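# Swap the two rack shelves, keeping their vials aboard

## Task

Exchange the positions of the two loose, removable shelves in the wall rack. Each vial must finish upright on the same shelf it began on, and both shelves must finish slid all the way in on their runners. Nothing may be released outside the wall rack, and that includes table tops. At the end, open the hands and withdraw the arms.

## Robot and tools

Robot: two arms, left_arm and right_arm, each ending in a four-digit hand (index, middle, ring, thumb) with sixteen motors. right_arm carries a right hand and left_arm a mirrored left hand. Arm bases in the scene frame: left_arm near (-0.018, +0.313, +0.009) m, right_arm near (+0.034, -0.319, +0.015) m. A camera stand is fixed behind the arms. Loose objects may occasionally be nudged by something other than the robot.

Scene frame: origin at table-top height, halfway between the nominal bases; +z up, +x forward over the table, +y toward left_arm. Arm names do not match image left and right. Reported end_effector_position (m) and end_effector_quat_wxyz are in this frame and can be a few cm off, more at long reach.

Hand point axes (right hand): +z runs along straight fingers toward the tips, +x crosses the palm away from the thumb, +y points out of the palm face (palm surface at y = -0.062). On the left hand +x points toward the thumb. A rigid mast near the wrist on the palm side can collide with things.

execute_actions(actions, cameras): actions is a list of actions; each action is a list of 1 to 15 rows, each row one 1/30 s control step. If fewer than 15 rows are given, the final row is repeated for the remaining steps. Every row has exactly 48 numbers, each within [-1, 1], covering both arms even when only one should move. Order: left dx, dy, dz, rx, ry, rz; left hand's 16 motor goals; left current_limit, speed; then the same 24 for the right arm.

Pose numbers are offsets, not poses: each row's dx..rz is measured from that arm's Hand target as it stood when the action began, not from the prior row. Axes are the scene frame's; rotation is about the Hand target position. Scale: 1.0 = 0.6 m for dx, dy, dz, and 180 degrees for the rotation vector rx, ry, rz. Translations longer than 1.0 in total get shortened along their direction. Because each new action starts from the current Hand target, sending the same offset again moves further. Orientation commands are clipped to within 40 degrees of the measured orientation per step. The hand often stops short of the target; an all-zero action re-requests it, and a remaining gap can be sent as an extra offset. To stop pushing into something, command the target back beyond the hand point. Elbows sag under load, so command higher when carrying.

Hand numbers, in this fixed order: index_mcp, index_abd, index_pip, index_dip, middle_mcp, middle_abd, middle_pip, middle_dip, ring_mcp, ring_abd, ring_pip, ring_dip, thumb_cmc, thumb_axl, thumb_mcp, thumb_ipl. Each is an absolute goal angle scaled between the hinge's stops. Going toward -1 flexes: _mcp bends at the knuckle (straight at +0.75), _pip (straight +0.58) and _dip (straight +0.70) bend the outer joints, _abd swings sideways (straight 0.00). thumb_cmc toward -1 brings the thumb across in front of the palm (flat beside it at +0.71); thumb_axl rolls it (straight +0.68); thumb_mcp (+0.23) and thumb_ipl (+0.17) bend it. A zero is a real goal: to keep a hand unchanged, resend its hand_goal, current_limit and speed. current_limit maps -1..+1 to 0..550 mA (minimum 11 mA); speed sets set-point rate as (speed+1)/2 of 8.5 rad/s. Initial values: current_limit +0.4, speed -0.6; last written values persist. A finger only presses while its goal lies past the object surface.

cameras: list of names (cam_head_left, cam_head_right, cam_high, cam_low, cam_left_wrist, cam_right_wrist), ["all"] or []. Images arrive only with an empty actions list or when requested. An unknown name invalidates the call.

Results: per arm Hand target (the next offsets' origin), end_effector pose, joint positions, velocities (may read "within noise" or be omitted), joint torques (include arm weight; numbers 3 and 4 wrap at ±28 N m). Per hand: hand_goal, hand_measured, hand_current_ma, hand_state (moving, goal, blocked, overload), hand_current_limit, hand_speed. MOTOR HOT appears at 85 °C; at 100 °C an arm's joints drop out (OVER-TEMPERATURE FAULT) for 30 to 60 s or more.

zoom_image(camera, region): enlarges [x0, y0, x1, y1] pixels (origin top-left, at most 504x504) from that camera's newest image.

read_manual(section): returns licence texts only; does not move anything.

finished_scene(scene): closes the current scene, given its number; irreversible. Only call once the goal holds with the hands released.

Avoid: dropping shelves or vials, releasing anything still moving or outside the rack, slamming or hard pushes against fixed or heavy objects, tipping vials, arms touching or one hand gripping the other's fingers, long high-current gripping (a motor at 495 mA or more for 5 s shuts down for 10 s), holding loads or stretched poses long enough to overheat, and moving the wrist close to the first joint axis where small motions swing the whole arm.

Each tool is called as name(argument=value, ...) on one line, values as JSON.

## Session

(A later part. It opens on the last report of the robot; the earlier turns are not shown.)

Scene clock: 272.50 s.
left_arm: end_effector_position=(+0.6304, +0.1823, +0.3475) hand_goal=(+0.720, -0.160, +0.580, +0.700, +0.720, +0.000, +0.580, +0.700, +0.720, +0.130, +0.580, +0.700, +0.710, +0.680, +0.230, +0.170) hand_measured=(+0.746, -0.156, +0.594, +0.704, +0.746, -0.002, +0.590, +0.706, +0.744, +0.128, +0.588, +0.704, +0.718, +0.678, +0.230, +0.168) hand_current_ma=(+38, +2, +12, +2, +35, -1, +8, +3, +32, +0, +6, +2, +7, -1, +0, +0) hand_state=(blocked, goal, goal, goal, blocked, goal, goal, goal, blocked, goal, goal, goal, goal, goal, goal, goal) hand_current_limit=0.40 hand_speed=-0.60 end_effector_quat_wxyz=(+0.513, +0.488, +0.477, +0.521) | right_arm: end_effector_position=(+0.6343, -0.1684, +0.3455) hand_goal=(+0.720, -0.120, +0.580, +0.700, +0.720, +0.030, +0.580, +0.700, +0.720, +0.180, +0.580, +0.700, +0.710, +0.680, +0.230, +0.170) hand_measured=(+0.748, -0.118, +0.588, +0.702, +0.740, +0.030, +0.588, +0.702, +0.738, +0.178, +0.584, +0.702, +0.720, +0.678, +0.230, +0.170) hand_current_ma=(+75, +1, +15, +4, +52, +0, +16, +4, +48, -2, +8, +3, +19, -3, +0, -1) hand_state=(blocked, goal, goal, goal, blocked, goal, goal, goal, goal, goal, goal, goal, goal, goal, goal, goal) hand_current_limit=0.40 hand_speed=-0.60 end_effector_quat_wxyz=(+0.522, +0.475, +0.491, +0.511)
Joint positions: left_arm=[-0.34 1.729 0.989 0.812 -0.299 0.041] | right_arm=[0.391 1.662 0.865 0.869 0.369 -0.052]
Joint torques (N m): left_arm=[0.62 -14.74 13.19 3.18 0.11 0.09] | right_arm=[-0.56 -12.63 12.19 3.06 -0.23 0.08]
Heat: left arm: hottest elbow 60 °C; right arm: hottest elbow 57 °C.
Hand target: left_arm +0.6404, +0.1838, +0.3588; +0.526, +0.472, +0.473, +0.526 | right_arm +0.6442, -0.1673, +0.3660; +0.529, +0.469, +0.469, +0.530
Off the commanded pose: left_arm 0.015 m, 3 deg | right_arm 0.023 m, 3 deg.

execute_actions(actions=[[[0,0,-0.010,0,0,0,0.73,-0.16,0.58,0.7,0.73,0,0.58,0.7,0.73,0.13,0.58,0.7,0.71,0.68,0.23,0.17,0.4,-0.6,0,0,-0.010,0,0,0,0.73,-0.12,0.58,0.7,0.73,0.03,0.58,0.7,0.73,0.18,0.58,0.7,0.71,0.68,0.23,0.17,0.4,-0.6]],[[0,0,-0.010,0,0,0,0.74,-0.16,0.58,0.7,0.74,0,0.58,0.7,0.74,0.13,0.58,0.7,0.71,0.68,0.23,0.17,0.4,-0.6,0,0,-0.010,0,0,0,0.74,-0.12,0.58,0.7,0.74,0.03,0.58,0.7,0.74,0.18,0.58,0.7,0.71,0.68,0.23,0.17,0.4,-0.6]],[[0,0,-0.010,0,0,0,0.74,-0.16,0.58,0.7,0.74,0,0.58,0.7,0.74,0.13,0.58,0.7,0.71,0.68,0.23,0.17,0.4,-0.6,0,0,-0.010,0,0,0,0.74,-0.12,0.58,0.7,0.74,0.03,0.58,0.7,0.74,0.18,0.58,0.7,0.71,0.68,0.23,0.17,0.4,-0.6]]], cameras=[])

Scene clock: 278.13 s.
left_arm: end_effector_position=(+0.6315, +0.1819, +0.3390) hand_goal=(+0.740, -0.160, +0.580, +0.700, +0.740, +0.000, +0.580, +0.700, +0.740, +0.130, +0.580, +0.700, +0.710, +0.680, +0.230, +0.170) hand_measured=(+0.750, -0.158, +0.588, +0.704, +0.750, -0.002, +0.586, +0.704, +0.748, +0.128, +0.588, +0.704, +0.718, +0.678, +0.230, +0.168) hand_current_ma=(+9, +1, +6, +2, +8, -1, +4, +2, +6, +0, +6, +1, +7, -1, +0, +0) hand_state=(goal, goal, goal, goal, goal, goal, goal, goal, goal, goal, goal, goal, goal, goal, goal, goal) hand_current_limit=0.40 hand_speed=-0.60 end_effector_quat_wxyz=(+0.518, +0.482, +0.474, +0.524) | right_arm: end_effector_position=(+0.6364, -0.1676, +0.3336) hand_goal=(+0.740, -0.120, +0.580, +0.700, +0.740, +0.030, +0.580, +0.700, +0.740, +0.180, +0.580, +0.700, +0.710, +0.680, +0.230, +0.170) hand_measured=(+0.750, -0.118, +0.586, +0.702, +0.746, +0.030, +0.588, +0.702, +0.748, +0.178, +0.584, +0.702, +0.720, +0.678, +0.230, +0.170) hand_current_ma=(+20, +1, +11, +4, +14, +0, +15, +4, +15, -2, +8, +3, +19, -3, +0, -1) hand_state=(goal, goal, goal, goal, goal, goal, goal, goal, goal, goal, goal, goal, goal, goal, goal, goal) hand_current_limit=0.40 hand_speed=-0.60 end_effector_quat_wxyz=(+0.523, +0.474, +0.487, +0.515)
Joint positions: left_arm=[-0.34 1.761 0.989 0.863 -0.299 0.041] | right_arm=[0.391 1.701 0.865 0.92 0.369 -0.052]
Joint torques (N m): left_arm=[0.73 -14.62 12.01 3.04 0.11 0.09] | right_arm=[-0.44 -13.1 10.96 3 -0.25 0.06]
Heat: left arm: hottest elbow 59 °C; right arm: hottest elbow 56 °C.
Hand target: left_arm +0.6404, +0.1838, +0.3407; +0.526, +0.472, +0.473, +0.526 | right_arm +0.6443, -0.1673, +0.3478; +0.529, +0.469, +0.469, +0.530
Off the commanded pose: left_arm 0.009 m, 1 deg | right_arm 0.016 m, 3 deg.
No camera images: "cameras" was empty.

execute_actions(actions=[[[-0.010,0,-0.008,0,0,0,0.74,-0.16,0.58,0.7,0.74,0,0.58,0.7,0.74,0.13,0.58,0.7,0.71,0.68,0.23,0.17,0.4,-0.6,-0.010,0,-0.006,0,0,0,0.74,-0.12,0.58,0.7,0.74,0.03,0.58,0.7,0.74,0.18,0.58,0.7,0.71,0.68,0.23,0.17,0.4,-0.6]],[[-0.015,0,-0.006,0,0,0,0.74,-0.16,0.58,0.7,0.74,0,0.58,0.7,0.74,0.13,0.58,0.7,0.71,0.68,0.23,0.17,0.4,-0.6,-0.015,0,-0.005,0,0,0,0.74,-0.12,0.58,0.7,0.74,0.03,0.58,0.7,0.74,0.18,0.58,0.7,0.71,0.68,0.23,0.17,0.4,-0.6]],[[-0.020,0,-0.005,0,0,0,0.74,-0.16,0.58,0.7,0.74,0,0.58,0.7,0.74,0.13,0.58,0.7,0.71,0.68,0.23,0.17,0.4,-0.6,-0.020,0,-0.005,0,0,0,0.74,-0.12,0.58,0.7,0.74,0.03,0.58,0.7,0.74,0.18,0.58,0.7,0.71,0.68,0.23,0.17,0.4,-0.6]],[[-0.025,0,-0.004,0,0,0,0.74,-0.16,0.58,0.7,0.74,0,0.58,0.7,0.74,0.13,0.58,0.7,0.71,0.68,0.23,0.17,0.4,-0.6,-0.025,0,-0.004,0,0,0,0.74,-0.12,0.58,0.7,0.74,0.03,0.58,0.7,0.74,0.18,0.58,0.7,0.71,0.68,0.23,0.17,0.4,-0.6]],[[-0.040,0,-0.004,0,0,0,0.74,-0.16,0.58,0.7,0.74,0,0.58,0.7,0.74,0.13,0.58,0.7,0.71,0.68,0.23,0.17,0.4,-0.6,-0.040,0,-0.004,0,0,0,0.74,-0.12,0.58,0.7,0.74,0.03,0.58,0.7,0.74,0.18,0.58,0.7,0.71,0.68,0.23,0.17,0.4,-0.6]],[[-0.040,0,-0.004,0,0,0,0.74,-0.16,0.58,0.7,0.74,0,0.58,0.7,0.74,0.13,0.58,0.7,0.71,0.68,0.23,0.17,0.4,-0.6,-0.040,0,-0.004,0,0,0,0.74,-0.12,0.58,0.7,0.74,0.03,0.58,0.7,0.74,0.18,0.58,0.7,0.71,0.68,0.23,0.17,0.4,-0.6]]], cameras=["cam_high","cam_head_right","cam_right_wrist","cam_left_wrist"])

Scene clock: 282.80 s.
left_arm: end_effector_position=(+0.5535, +0.1865, +0.3165) hand_goal=(+0.740, -0.160, +0.580, +0.700, +0.740, +0.000, +0.580, +0.700, +0.740, +0.130, +0.580, +0.700, +0.710, +0.680, +0.230, +0.170) hand_measured=(+0.750, -0.158, +0.588, +0.704, +0.752, -0.002, +0.586, +0.704, +0.750, +0.128, +0.588, +0.704, +0.718, +0.678, +0.230, +0.168) hand_current_ma=(+10, +1, +5, +2, +10, -1, +4, +1, +8, +0, +5, +1, +7, -1, +0, +0) hand_state=(goal, goal, goal, goal, goal, goal, goal, goal, goal, goal, goal, goal, goal, goal, goal, goal) hand_current_limit=0.40 hand_speed=-0.60 end_effector_quat_wxyz=(+0.518, +0.479, +0.476, +0.525) | right_arm: end_effector_position=(+0.5613, -0.1672, +0.3116) hand_goal=(+0.740, -0.120, +0.580, +0.700, +0.740, +0.030, +0.580, +0.700, +0.740, +0.180, +0.580, +0.700, +0.710, +0.680, +0.230, +0.170) hand_measured=(+0.750, -0.120, +0.586, +0.702, +0.748, +0.030, +0.588, +0.702, +0.748, +0.178, +0.584, +0.702, +0.720, +0.678, +0.230, +0.170) hand_current_ma=(+22, +1, +10, +4, +15, +0, +13, +4, +17, -2, +8, +3, +19, -3, +0, -1) hand_state=(goal, goal, goal, goal, goal, goal, goal, goal, goal, goal, goal, goal, goal, goal, goal, goal) hand_current_limit=0.40 hand_speed=-0.60 end_effector_quat_wxyz=(+0.523, +0.477, +0.484, +0.515)
Joint positions: left_arm=[-0.387 1.663 0.755 1.002 -0.353 0.041] | right_arm=[0.464 1.62 0.656 1.049 0.446 -0.052]
Joint torques (N m): left_arm=[-0.32 -14.33 8.55 3 -0.13 0.15] | right_arm=[0.32 -14.27 6.97 2.88 -0.1 -0.04]
Heat: left arm: hottest elbow 59 °C; right arm: hottest elbow 56 °C.
Hand target: left_arm +0.5504, +0.1837, +0.3222; +0.526, +0.472, +0.473, +0.526 | right_arm +0.5543, -0.1672, +0.3310; +0.529, +0.469, +0.469, +0.530
Off the commanded pose: left_arm 0.007 m, 1 deg | right_arm 0.021 m, 3 deg.
camera_calibration:
cam_left_wrist: T_world_to_cam=[[0.0462601, -0.73706, -0.674243, 0.293929], [-0.699977, 0.457622, -0.548283, 0.429176], [0.712665, 0.497318, -0.494755, -0.211444], [0, 0, 0, 1]] pos_world=[0.437505, 0.125398, 0.328877]
cam_right_wrist: T_world_to_cam=[[-0.0755597, -0.760942, 0.644406, -0.255915], [-0.704747, -0.416436, -0.57438, 0.455269], [0.705423, -0.497543, -0.504806, -0.200402], [0, 0, 0, 1]] pos_world=[0.442881, -0.104855, 0.325246]
Images, in order (width x height): cam_head_right 672x504, cam_high 672x504, cam_left_wrist 672x504, cam_right_wrist 672x504.

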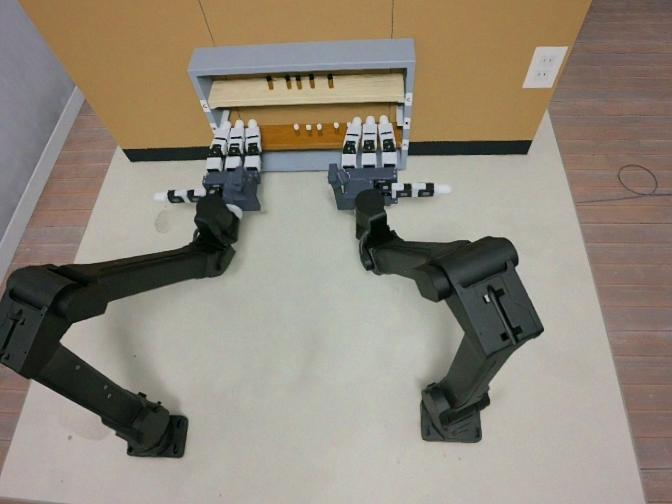

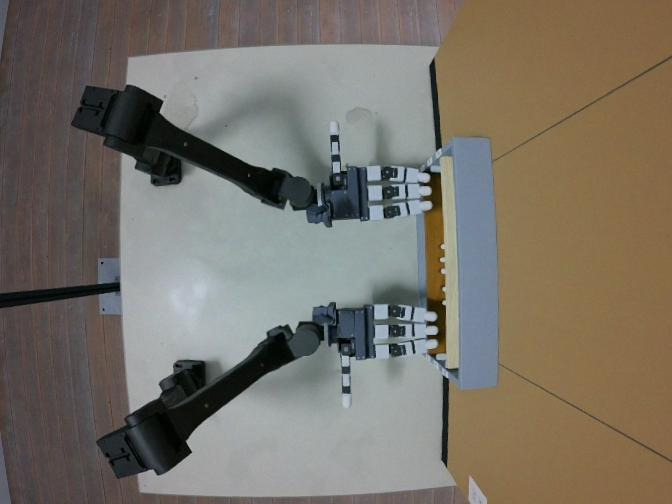

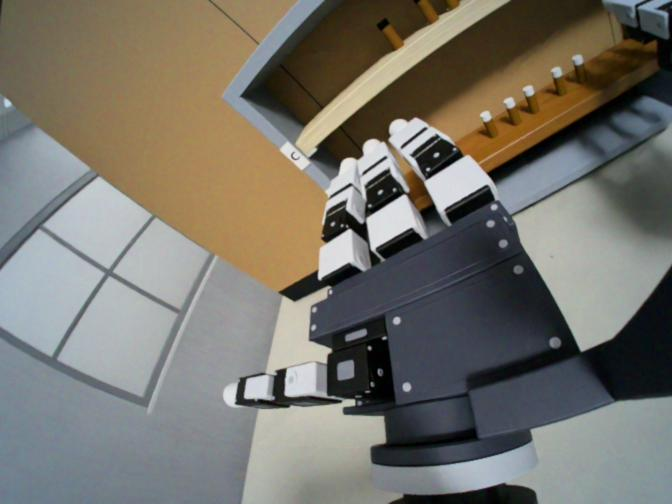

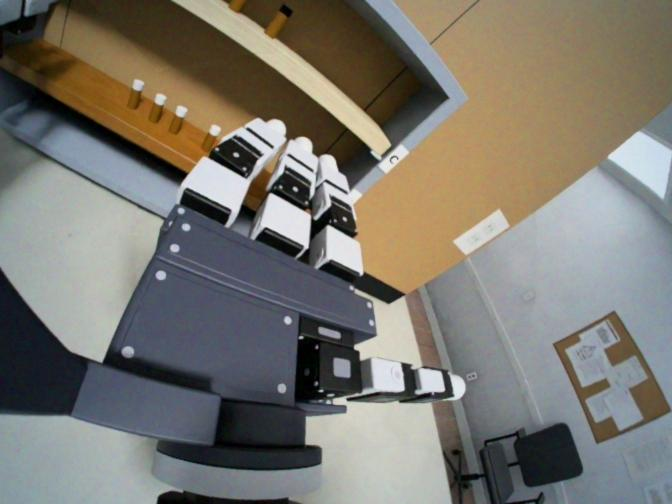

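execute_actions(actions=[[[-0.05,0,-0.02,0,0,0,0.75,-0.06,0.58,0.7,0.75,0,0.58,0.7,0.75,0.13,0.58,0.7,0.71,0.68,0.23,0.17,0.4,-0.6,-0.05,0,-0.02,0,0,0,0.75,0,0.58,0.7,0.75,0,0.58,0.7,0.75,0,0.58,0.7,0.71,0.68,0.23,0.17,0.4,-0.6]],[[0,-0.005,-0.04,0,0,0,0.75,-0.06,0.58,0.7,0.75,0,0.58,0.7,0.75,0.13,0.58,0.7,0.71,0.68,0.23,0.17,0.4,-0.6,0,0.009,-0.045,0,0,0,0.75,0,0.58,0.7,0.75,0,0.58,0.7,0.75,0,0.58,0.7,0.71,0.68,0.23,0.17,0.4,-0.6]],[[0,-0.005,-0.05,0,0,0,0.75,-0.06,0.58,0.7,0.75,0,0.58,0.7,0.75,0.13,0.58,0.7,0.71,0.68,0.23,0.17,0.4,-0.6,0,0.009,-0.055,0,0,0,0.75,0,0.58,0.7,0.75,0,0.58,0.7,0.75,0,0.58,0.7,0.71,0.68,0.23,0.17,0.4,-0.6]],[[0,0,-0.05,0,0,0,0.75,-0.06,0.58,0.7,0.75,0,0.58,0.7,0.75,0.13,0.58,0.7,0.71,0.68,0.23,0.17,0.4,-0.6,0,0,-0.055,0,0,0,0.75,0,0.58,0.7,0.75,0,0.58,0.7,0.75,0,0.58,0.7,0.71,0.68,0.23,0.17,0.4,-0.6]],[[0,0,-0.03,0,0,0,0.75,-0.06,0.58,0.7,0.75,0,0.58,0.7,0.75,0.13,0.58,0.7,0.71,0.68,0.23,0.17,0.4,-0.6,0,0,-0.03,0,0,0,0.75,0,0.58,0.7,0.75,0,0.58,0.7,0.75,0,0.58,0.7,0.71,0.68,0.23,0.17,0.4,-0.6]]], cameras=[])

Scene clock: 286.90 s.
left_arm: end_effector_position=(+0.5204, +0.1822, +0.2109) hand_goal=(+0.750, -0.060, +0.580, +0.700, +0.750, +0.000, +0.580, +0.700, +0.750, +0.130, +0.580, +0.700, +0.710, +0.680, +0.230, +0.170) hand_measured=(+0.760, -0.062, +0.586, +0.704, +0.760, -0.002, +0.586, +0.704, +0.762, +0.128, +0.586, +0.704, +0.718, +0.678, +0.230, +0.168) hand_current_ma=(+9, -1, +4, +2, +9, -1, +3, +1, +12, +0, +4, +1, +7, -1, +0, +0) hand_state=(goal, goal, goal, goal, goal, goal, goal, goal, goal, goal, goal, goal, goal, goal, goal, goal) hand_current_limit=0.40 hand_speed=-0.60 end_effector_quat_wxyz=(+0.523, +0.473, +0.476, +0.525) | right_arm: end_effector_position=(+0.5233, -0.1615, +0.2027) hand_goal=(+0.750, +0.000, +0.580, +0.700, +0.750, +0.000, +0.580, +0.700, +0.750, +0.000, +0.580, +0.700, +0.710, +0.680, +0.230, +0.170) hand_measured=(+0.762, -0.002, +0.584, +0.702, +0.760, +0.002, +0.586, +0.702, +0.762, +0.002, +0.584, +0.702, +0.720, +0.678, +0.230, +0.170) hand_current_ma=(+27, -2, +8, +4, +23, +3, +10, +4, +27, +3, +8, +3, +19, -3, -1, -1) hand_state=(goal, goal, goal, goal, goal, goal, goal, goal, goal, goal, goal, goal, goal, goal, goal, goal) hand_current_limit=0.40 hand_speed=-0.60 end_effector_quat_wxyz=(+0.525, +0.475, +0.476, +0.521)
Joint positions: left_arm=[-0.426 1.945 0.661 1.392 -0.393 0.041] | right_arm=[0.524 1.964 0.572 1.501 0.508 -0.058]
Joint torques (N m): left_arm=[-0.26 -13.63 5.75 2.95 -0.11 0.2] | right_arm=[0.32 -12.1 4.7 2.85 -0.16 -0.09]
Heat: left arm: hottest elbow 58 °C; right arm: hottest elbow 55 °C.
Hand target: left_arm +0.5204, +0.1777, +0.2081; +0.526, +0.472, +0.473, +0.526 | right_arm +0.5243, -0.1566, +0.2079; +0.529, +0.469, +0.469, +0.530
Off the commanded pose: left_arm 0.005 m, 0 deg | right_arm 0.007 m, 2 deg.
No camera images: "cameras" was empty.

execute_actions(actions=[[[0,-0.003,-0.020,0,0,0,0.75,-0.06,0.58,0.7,0.75,0,0.58,0.7,0.75,0.13,0.58,0.7,0.71,0.68,0.23,0.17,0.4,-0.6,0,0.002,-0.015,0,0,0,0.75,0,0.58,0.7,0.75,0,0.58,0.7,0.75,0,0.58,0.7,0.71,0.68,0.23,0.17,0.4,-0.6]],[[0.02,0,-0.014,0,0,0,0.75,-0.06,0.58,0.7,0.75,0,0.58,0.7,0.75,0.13,0.58,0.7,0.71,0.68,0.23,0.17,0.4,-0.6,0.02,0,-0.010,0,0,0,0.75,0,0.58,0.7,0.75,0,0.58,0.7,0.75,0,0.58,0.7,0.71,0.68,0.23,0.17,0.4,-0.6]],[[0.02,0,0,0,0,0,0.75,-0.06,0.58,0.7,0.75,0,0.58,0.7,0.75,0.13,0.58,0.7,0.71,0.68,0.23,0.17,0.4,-0.6,0.02,0,0,0,0,0,0.75,0,0.58,0.7,0.75,0,0.58,0.7,0.75,0,0.58,0.7,0.71,0.68,0.23,0.17,0.4,-0.6]]], cameras=["cam_high","cam_head_right","cam_right_wrist","cam_left_wrist"])

Scene clock: 289.73 s.
left_arm: end_effector_position=(+0.5357, +0.1742, +0.1969) hand_goal=(+0.750, -0.060, +0.580, +0.700, +0.750, +0.000, +0.580, +0.700, +0.750, +0.130, +0.580, +0.700, +0.710, +0.680, +0.230, +0.170) hand_measured=(+0.760, -0.062, +0.586, +0.704, +0.760, -0.002, +0.586, +0.704, +0.762, +0.128, +0.586, +0.704, +0.718, +0.678, +0.230, +0.168) hand_current_ma=(+9, -1, +4, +2, +9, -1, +3, +1, +12, +0, +4, +1, +7, -1, +0, +0) hand_state=(goal, goal, goal, goal, goal, goal, goal, goal, goal, goal, goal, goal, goal, goal, goal, goal) hand_current_limit=0.40 hand_speed=-0.60 end_effector_quat_wxyz=(+0.532, +0.469, +0.470, +0.526) | right_arm: end_effector_position=(+0.5403, -0.1566, +0.1956) hand_goal=(+0.750, +0.000, +0.580, +0.700, +0.750, +0.000, +0.580, +0.700, +0.750, +0.000, +0.580, +0.700, +0.710, +0.680, +0.230, +0.170) hand_measured=(+0.762, -0.002, +0.584, +0.702, +0.760, +0.002, +0.586, +0.702, +0.762, +0.002, +0.584, +0.702, +0.720, +0.678, +0.230, +0.170) hand_current_ma=(+27, -2, +8, +4, +23, +3, +10, +4, +27, +3, +8, +3, +19, -3, -1, -1) hand_state=(goal, goal, goal, goal, goal, goal, goal, goal, goal, goal, goal, goal, goal, goal, goal, goal) hand_current_limit=0.40 hand_speed=-0.60 end_effector_quat_wxyz=(+0.526, +0.469, +0.470, +0.531)
Joint positions: left_arm=[-0.426 2.023 0.722 1.429 -0.382 0.041] | right_arm=[0.509 2.023 0.632 1.525 0.483 -0.059]
Joint torques (N m): left_arm=[0.91 -13.68 6.65 1.91 0.13 0.18] | right_arm=[-0.44 -12.45 5.38 1.85 -0.3 -0.04]
Heat: left arm: hottest elbow 58 °C; right arm: hottest elbow 55 °C.
Hand target: left_arm +0.5443, +0.1759, +0.1878; +0.526, +0.472, +0.473, +0.526 | right_arm +0.5482, -0.1554, +0.1929; +0.529, +0.469, +0.469, +0.530
Off the commanded pose: left_arm 0.013 m, 1 deg | right_arm 0.008 m, 0 deg.
camera_calibration:
cam_left_wrist: T_world_to_cam=[[0.0588413, -0.747852, -0.661252, 0.197636], [-0.677595, 0.456512, -0.576594, 0.350493], [0.733077, 0.481989, -0.47988, -0.262963], [0, 0, 0, 1]] pos_world=[0.418636, 0.114543, 0.206589]
cam_right_wrist: T_world_to_cam=[[-0.0965204, -0.773546, 0.626346, -0.161782], [-0.677083, -0.410219, -0.610965, 0.371541], [0.729549, -0.483059, -0.484161, -0.253675], [0, 0, 0, 1]] pos_world=[0.421017, -0.0952723, 0.205511]
Images, in order (width x height): cam_head_right 672x504, cam_high 672x504, cam_left_wrist 672x504, cam_right_wrist 672x504.

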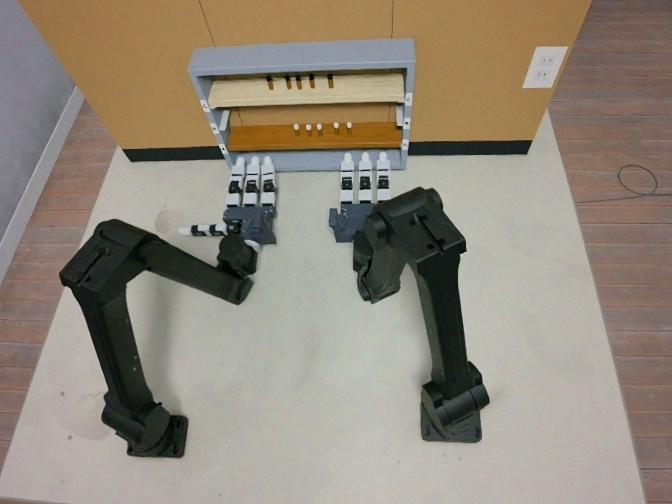

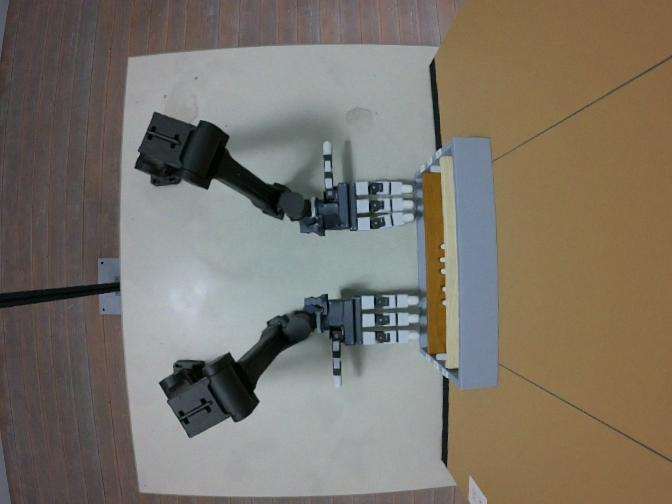

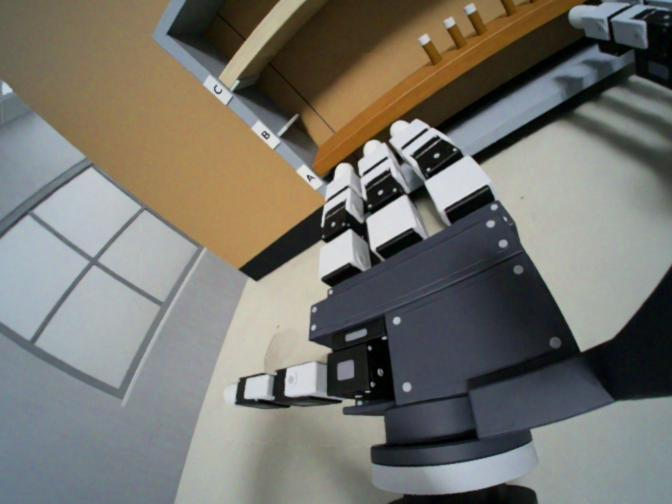

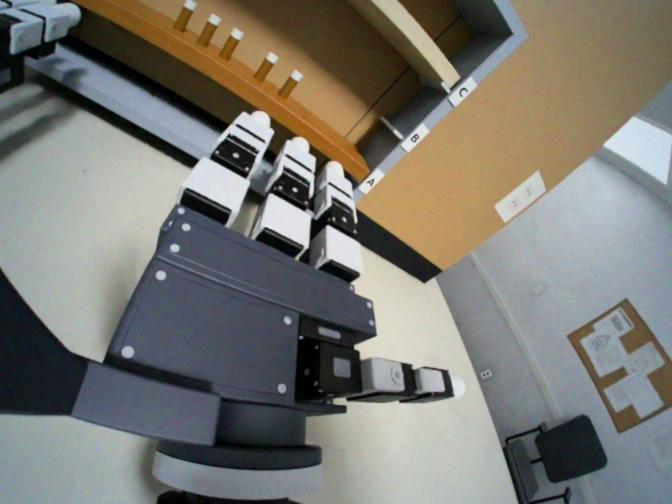

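execute_actions(actions=[[[0.01,0.004,-0.006,0,0.011,0,0.75,-0.06,0.58,0.7,0.75,0,0.58,0.7,0.75,0.13,0.58,0.7,0.71,0.68,0.23,0.17,0.4,-0.6,0.005,0,-0.006,0,0.011,0,0.75,0,0.58,0.7,0.75,0,0.58,0.7,0.75,0,0.58,0.7,0.71,0.68,0.23,0.17,0.4,-0.6]],[[0.01,0.003,0,0,0.010,0,0.75,-0.06,0.58,0.7,0.75,0,0.58,0.7,0.75,0.13,0.58,0.7,0.71,0.68,0.23,0.17,0.4,-0.6,0.01,0,0,0,0.010,0,0.75,0,0.58,0.7,0.75,0,0.58,0.7,0.75,0,0.58,0.7,0.71,0.68,0.23,0.17,0.4,-0.6]],[[0.005,0,0,0,0,0,0.75,-0.06,0.58,0.7,0.75,0,0.58,0.7,0.75,0.13,0.58,0.7,0.71,0.68,0.23,0.17,0.4,-0.6,0.005,0,0,0,0,0,0.75,0,0.58,0.7,0.75,0,0.58,0.7,0.75,0,0.58,0.7,0.71,0.68,0.23,0.17,0.4,-0.6]]], cameras=["cam_low"])

Scene clock: 292.83 s.
left_arm: end_effector_position=(+0.5501, +0.1776, +0.1765) hand_goal=(+0.750, -0.060, +0.580, +0.700, +0.750, +0.000, +0.580, +0.700, +0.750, +0.130, +0.580, +0.700, +0.710, +0.680, +0.230, +0.170) hand_measured=(+0.760, -0.062, +0.586, +0.704, +0.760, -0.002, +0.584, +0.704, +0.762, +0.128, +0.586, +0.702, +0.718, +0.678, +0.230, +0.168) hand_current_ma=(+8, -1, +4, +2, +8, -1, +2, +1, +11, +0, +3, +1, +7, -1, +0, +0) hand_state=(goal, goal, goal, goal, goal, goal, goal, goal, goal, goal, goal, goal, goal, goal, goal, goal) hand_current_limit=0.40 hand_speed=-0.60 end_effector_quat_wxyz=(+0.504, +0.499, +0.488, +0.509) | right_arm: end_effector_position=(+0.5517, -0.1544, +0.1709) hand_goal=(+0.750, +0.000, +0.580, +0.700, +0.750, +0.000, +0.580, +0.700, +0.750, +0.000, +0.580, +0.700, +0.710, +0.680, +0.230, +0.170) hand_measured=(+0.762, -0.002, +0.584, +0.702, +0.760, +0.002, +0.586, +0.702, +0.760, +0.002, +0.584, +0.702, +0.720, +0.678, +0.230, +0.170) hand_current_ma=(+25, -2, +7, +4, +21, +3, +9, +4, +24, +3, +7, +3, +19, -3, -1, -1) hand_state=(goal, goal, goal, goal, goal, goal, goal, goal, goal, goal, goal, goal, goal, goal, goal, goal) hand_current_limit=0.40 hand_speed=-0.60 end_effector_quat_wxyz=(+0.509, +0.487, +0.505, +0.498)
Joint positions: left_arm=[-0.41 2.017 0.727 1.317 -0.368 0.026] | right_arm=[0.505 2.021 0.632 1.406 0.481 -0.036]
Joint torques (N m): left_arm=[0.85 -15.91 7.28 1.83 0.11 0.07] | right_arm=[-0.85 -15.79 5.82 1.98 -0.25 0.08]
Heat: left arm: hottest elbow 57 °C; right arm: hottest elbow 55 °C.
Hand target: left_arm +0.5594, +0.1802, +0.1842; +0.510, +0.489, +0.490, +0.510 | right_arm +0.5602, -0.1553, +0.1893; +0.513, +0.486, +0.486, +0.514
Off the commanded pose: left_arm 0.012 m, 1 deg | right_arm 0.020 m, 3 deg.
Images, in order (width x height): cam_low 672x504.

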